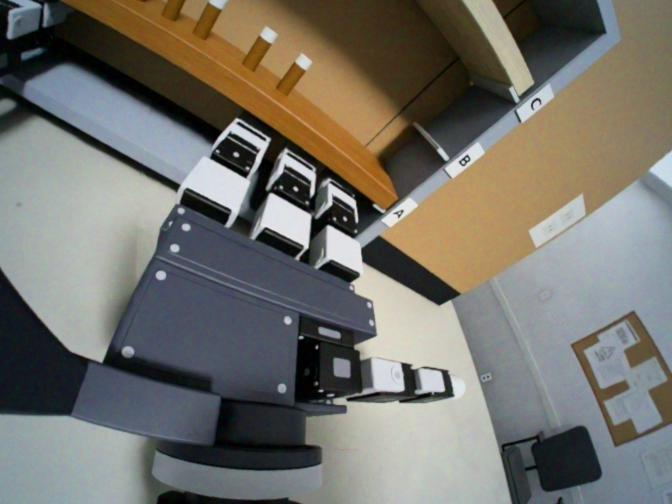

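execute_actions(actions=[[[-0.006,0,0.010,0,0,0,0.72,-0.06,0.58,0.7,0.72,0,0.58,0.7,0.72,0.13,0.58,0.7,0.71,0.68,0.23,0.17,0.4,-0.6,-0.003,0,0.008,0,0,0,0.72,0,0.58,0.7,0.72,0,0.58,0.7,0.72,0,0.58,0.7,0.71,0.68,0.23,0.17,0.4,-0.6]],[[-0.004,0,0.010,0,-0.001,0,0.72,-0.06,0.58,0.7,0.72,0,0.58,0.7,0.72,0.13,0.58,0.7,0.71,0.68,0.23,0.17,0.4,-0.6,0,0,0.008,0,-0.001,0,0.72,0,0.58,0.7,0.72,0,0.58,0.7,0.72,0,0.58,0.7,0.71,0.68,0.23,0.17,0.4,-0.6]]], cameras=[])

Scene clock: 310.37 s.
left_arm: end_effector_position=(+0.6248, +0.1801, +0.1918) hand_goal=(+0.720, -0.060, +0.580, +0.700, +0.720, +0.000, +0.580, +0.700, +0.720, +0.130, +0.580, +0.700, +0.710, +0.680, +0.230, +0.170) hand_measured=(+0.740, -0.062, +0.586, +0.704, +0.738, -0.002, +0.586, +0.704, +0.742, +0.128, +0.586, +0.702, +0.718, +0.678, +0.230, +0.168) hand_current_ma=(+24, -1, +4, +2, +22, -1, +4, +1, +30, +0, +3, +1, +7, -1, +0, +0) hand_state=(goal, goal, goal, goal, goal, goal, goal, goal, blocked, goal, goal, goal, goal, goal, goal, goal) hand_current_limit=0.40 hand_speed=-0.60 end_effector_quat_wxyz=(+0.511, +0.489, +0.485, +0.515) | right_arm: end_effector_position=(+0.6321, -0.1576, +0.1843) hand_goal=(+0.720, +0.000, +0.580, +0.700, +0.720, +0.000, +0.580, +0.700, +0.720, +0.000, +0.580, +0.700, +0.710, +0.680, +0.230, +0.170) hand_measured=(+0.744, -0.002, +0.586, +0.702, +0.740, +0.002, +0.586, +0.702, +0.742, +0.002, +0.584, +0.702, +0.720, +0.678, +0.230, +0.170) hand_current_ma=(+63, -2, +11, +4, +51, +3, +9, +4, +57, +2, +7, +3, +19, -3, -1, -1) hand_state=(blocked, goal, goal, goal, goal, goal, goal, goal, blocked, goal, goal, goal, goal, goal, goal, goal) hand_current_limit=0.40 hand_speed=-0.60 end_effector_quat_wxyz=(+0.517, +0.481, +0.488, +0.513)
Joint positions: left_arm=[-0.351 2.071 0.938 1.188 -0.314 0.025] | right_arm=[0.418 2.079 0.849 1.296 0.399 -0.037]
Joint torques (N m): left_arm=[-0.03 -18.14 6.17 2.3 -0.15 0.1] | right_arm=[0.15 -17.73 4.92 2.11 -0.07 0.07]
Heat: left arm: hottest elbow 55 °C; right arm: hottest elbow 53 °C.
Hand target: left_arm +0.6229, +0.1801, +0.1920; +0.513, +0.487, +0.487, +0.512 | right_arm +0.6316, -0.1578, +0.1947; +0.518, +0.480, +0.480, +0.519
Off the commanded pose: left_arm 0.002 m, 0 deg | right_arm 0.010 m, 1 deg.
No camera images: "cameras" was empty.

execute_actions(actions=[[[0.005,-0.001,0.008,0,0,0,0.72,-0.06,0.58,0.7,0.72,0,0.58,0.7,0.72,0.13,0.58,0.7,0.71,0.68,0.23,0.17,0.4,-0.6,0,0,0.010,0,-0.001,0,0.72,0,0.58,0.7,0.72,0,0.58,0.7,0.72,0,0.58,0.7,0.71,0.68,0.23,0.17,0.4,-0.6]],[[0.003,-0.001,0.006,0,-0.001,0,0.72,-0.06,0.58,0.7,0.72,0,0.58,0.7,0.72,0.13,0.58,0.7,0.71,0.68,0.23,0.17,0.4,-0.6,0,0,0.008,0,-0.001,0,0.72,0,0.58,0.7,0.72,0,0.58,0.7,0.72,0,0.58,0.7,0.71,0.68,0.23,0.17,0.4,-0.6]]], cameras=[])

Scene clock: 312.57 s.
left_arm: end_effector_position=(+0.6254, +0.1799, +0.1955) hand_goal=(+0.720, -0.060, +0.580, +0.700, +0.720, +0.000, +0.580, +0.700, +0.720, +0.130, +0.580, +0.700, +0.710, +0.680, +0.230, +0.170) hand_measured=(+0.740, -0.062, +0.586, +0.704, +0.738, -0.002, +0.586, +0.704, +0.742, +0.128, +0.586, +0.702, +0.718, +0.678, +0.230, +0.168) hand_current_ma=(+23, -1, +4, +2, +22, -1, +4, +1, +30, +0, +3, +1, +7, -1, +0, +0) hand_state=(goal, goal, goal, goal, goal, goal, goal, goal, blocked, goal, goal, goal, goal, goal, goal, goal) hand_current_limit=0.40 hand_speed=-0.60 end_effector_quat_wxyz=(+0.511, +0.489, +0.485, +0.514) | right_arm: end_effector_position=(+0.6331, -0.1572, +0.1852) hand_goal=(+0.720, +0.000, +0.580, +0.700, +0.720, +0.000, +0.580, +0.700, +0.720, +0.000, +0.580, +0.700, +0.710, +0.680, +0.230, +0.170) hand_measured=(+0.744, -0.002, +0.586, +0.702, +0.740, +0.002, +0.586, +0.702, +0.742, +0.002, +0.584, +0.702, +0.720, +0.678, +0.230, +0.170) hand_current_ma=(+62, -2, +11, +4, +50, +3, +9, +4, +56, +2, +7, +3, +19, -3, -1, -1) hand_state=(blocked, goal, goal, goal, goal, goal, goal, goal, blocked, goal, goal, goal, goal, goal, goal, goal) hand_current_limit=0.40 hand_speed=-0.60 end_effector_quat_wxyz=(+0.517, +0.482, +0.490, +0.511)
Joint positions: left_arm=[-0.351 2.061 0.938 1.176 -0.314 0.025] | right_arm=[0.418 2.072 0.849 1.283 0.399 -0.037]
Joint torques (N m): left_arm=[-0.09 -18.43 7.38 1.81 -0.12 0.1] | right_arm=[-0.03 -19.6 4.79 1.95 -0.11 0.04]
Heat: left arm: hottest elbow 54 °C; right arm: hottest elbow 53 °C.
Hand target: left_arm +0.6277, +0.1789, +0.2003; +0.514, +0.486, +0.487, +0.513 | right_arm +0.6316, -0.1578, +0.2055; +0.520, +0.479, +0.479, +0.521
Off the commanded pose: left_arm 0.006 m, 1 deg | right_arm 0.020 m, 2 deg.
No camera images: "cameras" was empty.

execute_actions(actions=[[[0.003,0,0.006,0,0,0,0.72,-0.06,0.58,0.7,0.72,0,0.58,0.7,0.72,0.13,0.58,0.7,0.71,0.68,0.23,0.17,0.4,-0.6,0,0,0.010,0,0,0,0.72,0,0.58,0.7,0.72,0,0.58,0.7,0.72,0,0.58,0.7,0.71,0.68,0.23,0.17,0.4,-0.6]],[[0,0,0.006,0,0,0,0.72,-0.06,0.58,0.7,0.72,0,0.58,0.7,0.72,0.13,0.58,0.7,0.71,0.68,0.23,0.17,0.4,-0.6,-0.002,0,0.008,0,0,0,0.72,0,0.58,0.7,0.72,0,0.58,0.7,0.72,0,0.58,0.7,0.71,0.68,0.23,0.17,0.4,-0.6]]], cameras=[])

Scene clock: 314.60 s.
left_arm: end_effector_position=(+0.6268, +0.1795, +0.1976) hand_goal=(+0.720, -0.060, +0.580, +0.700, +0.720, +0.000, +0.580, +0.700, +0.720, +0.130, +0.580, +0.700, +0.710, +0.680, +0.230, +0.170) hand_measured=(+0.740, -0.062, +0.588, +0.704, +0.738, -0.002, +0.586, +0.704, +0.742, +0.128, +0.586, +0.702, +0.718, +0.678, +0.230, +0.168) hand_current_ma=(+23, -1, +5, +2, +22, -1, +4, +1, +29, +0, +3, +1, +7, -1, +0, +0) hand_state=(goal, goal, goal, goal, goal, goal, goal, goal, blocked, goal, goal, goal, goal, goal, goal, goal) hand_current_limit=0.40 hand_speed=-0.60 end_effector_quat_wxyz=(+0.507, +0.493, +0.487, +0.513) | right_arm: end_effector_position=(+0.6339, -0.1569, +0.1938) hand_goal=(+0.720, +0.000, +0.580, +0.700, +0.720, +0.000, +0.580, +0.700, +0.720, +0.000, +0.580, +0.700, +0.710, +0.680, +0.230, +0.170) hand_measured=(+0.744, -0.002, +0.588, +0.704, +0.738, +0.002, +0.586, +0.702, +0.740, +0.002, +0.584, +0.702, +0.720, +0.678, +0.230, +0.170) hand_current_ma=(+67, -2, +16, +5, +47, +3, +9, +4, +53, +2, +7, +3, +19, -3, -1, -1) hand_state=(blocked, goal, goal, goal, goal, goal, goal, goal, blocked, goal, goal, goal, goal, goal, goal, goal) hand_current_limit=0.40 hand_speed=-0.60 end_effector_quat_wxyz=(+0.516, +0.483, +0.492, +0.509)
Joint positions: left_arm=[-0.351 2.049 0.938 1.154 -0.314 0.025] | right_arm=[0.418 2.045 0.846 1.254 0.399 -0.037]
Joint torques (N m): left_arm=[0.21 -18.73 7.75 1.95 -0.1 0.1] | right_arm=[-0.21 -19.49 4.64 2.19 -0.07 0.02]
Heat: left arm: hottest elbow 54 °C; right arm: hottest elbow 53 °C.
Hand target: left_arm +0.6295, +0.1789, +0.2074; +0.514, +0.486, +0.487, +0.513 | right_arm +0.6304, -0.1578, +0.2163; +0.520, +0.479, +0.479, +0.521
Off the commanded pose: left_arm 0.010 m, 1 deg | right_arm 0.023 m, 2 deg.
No camera images: "cameras" was empty.


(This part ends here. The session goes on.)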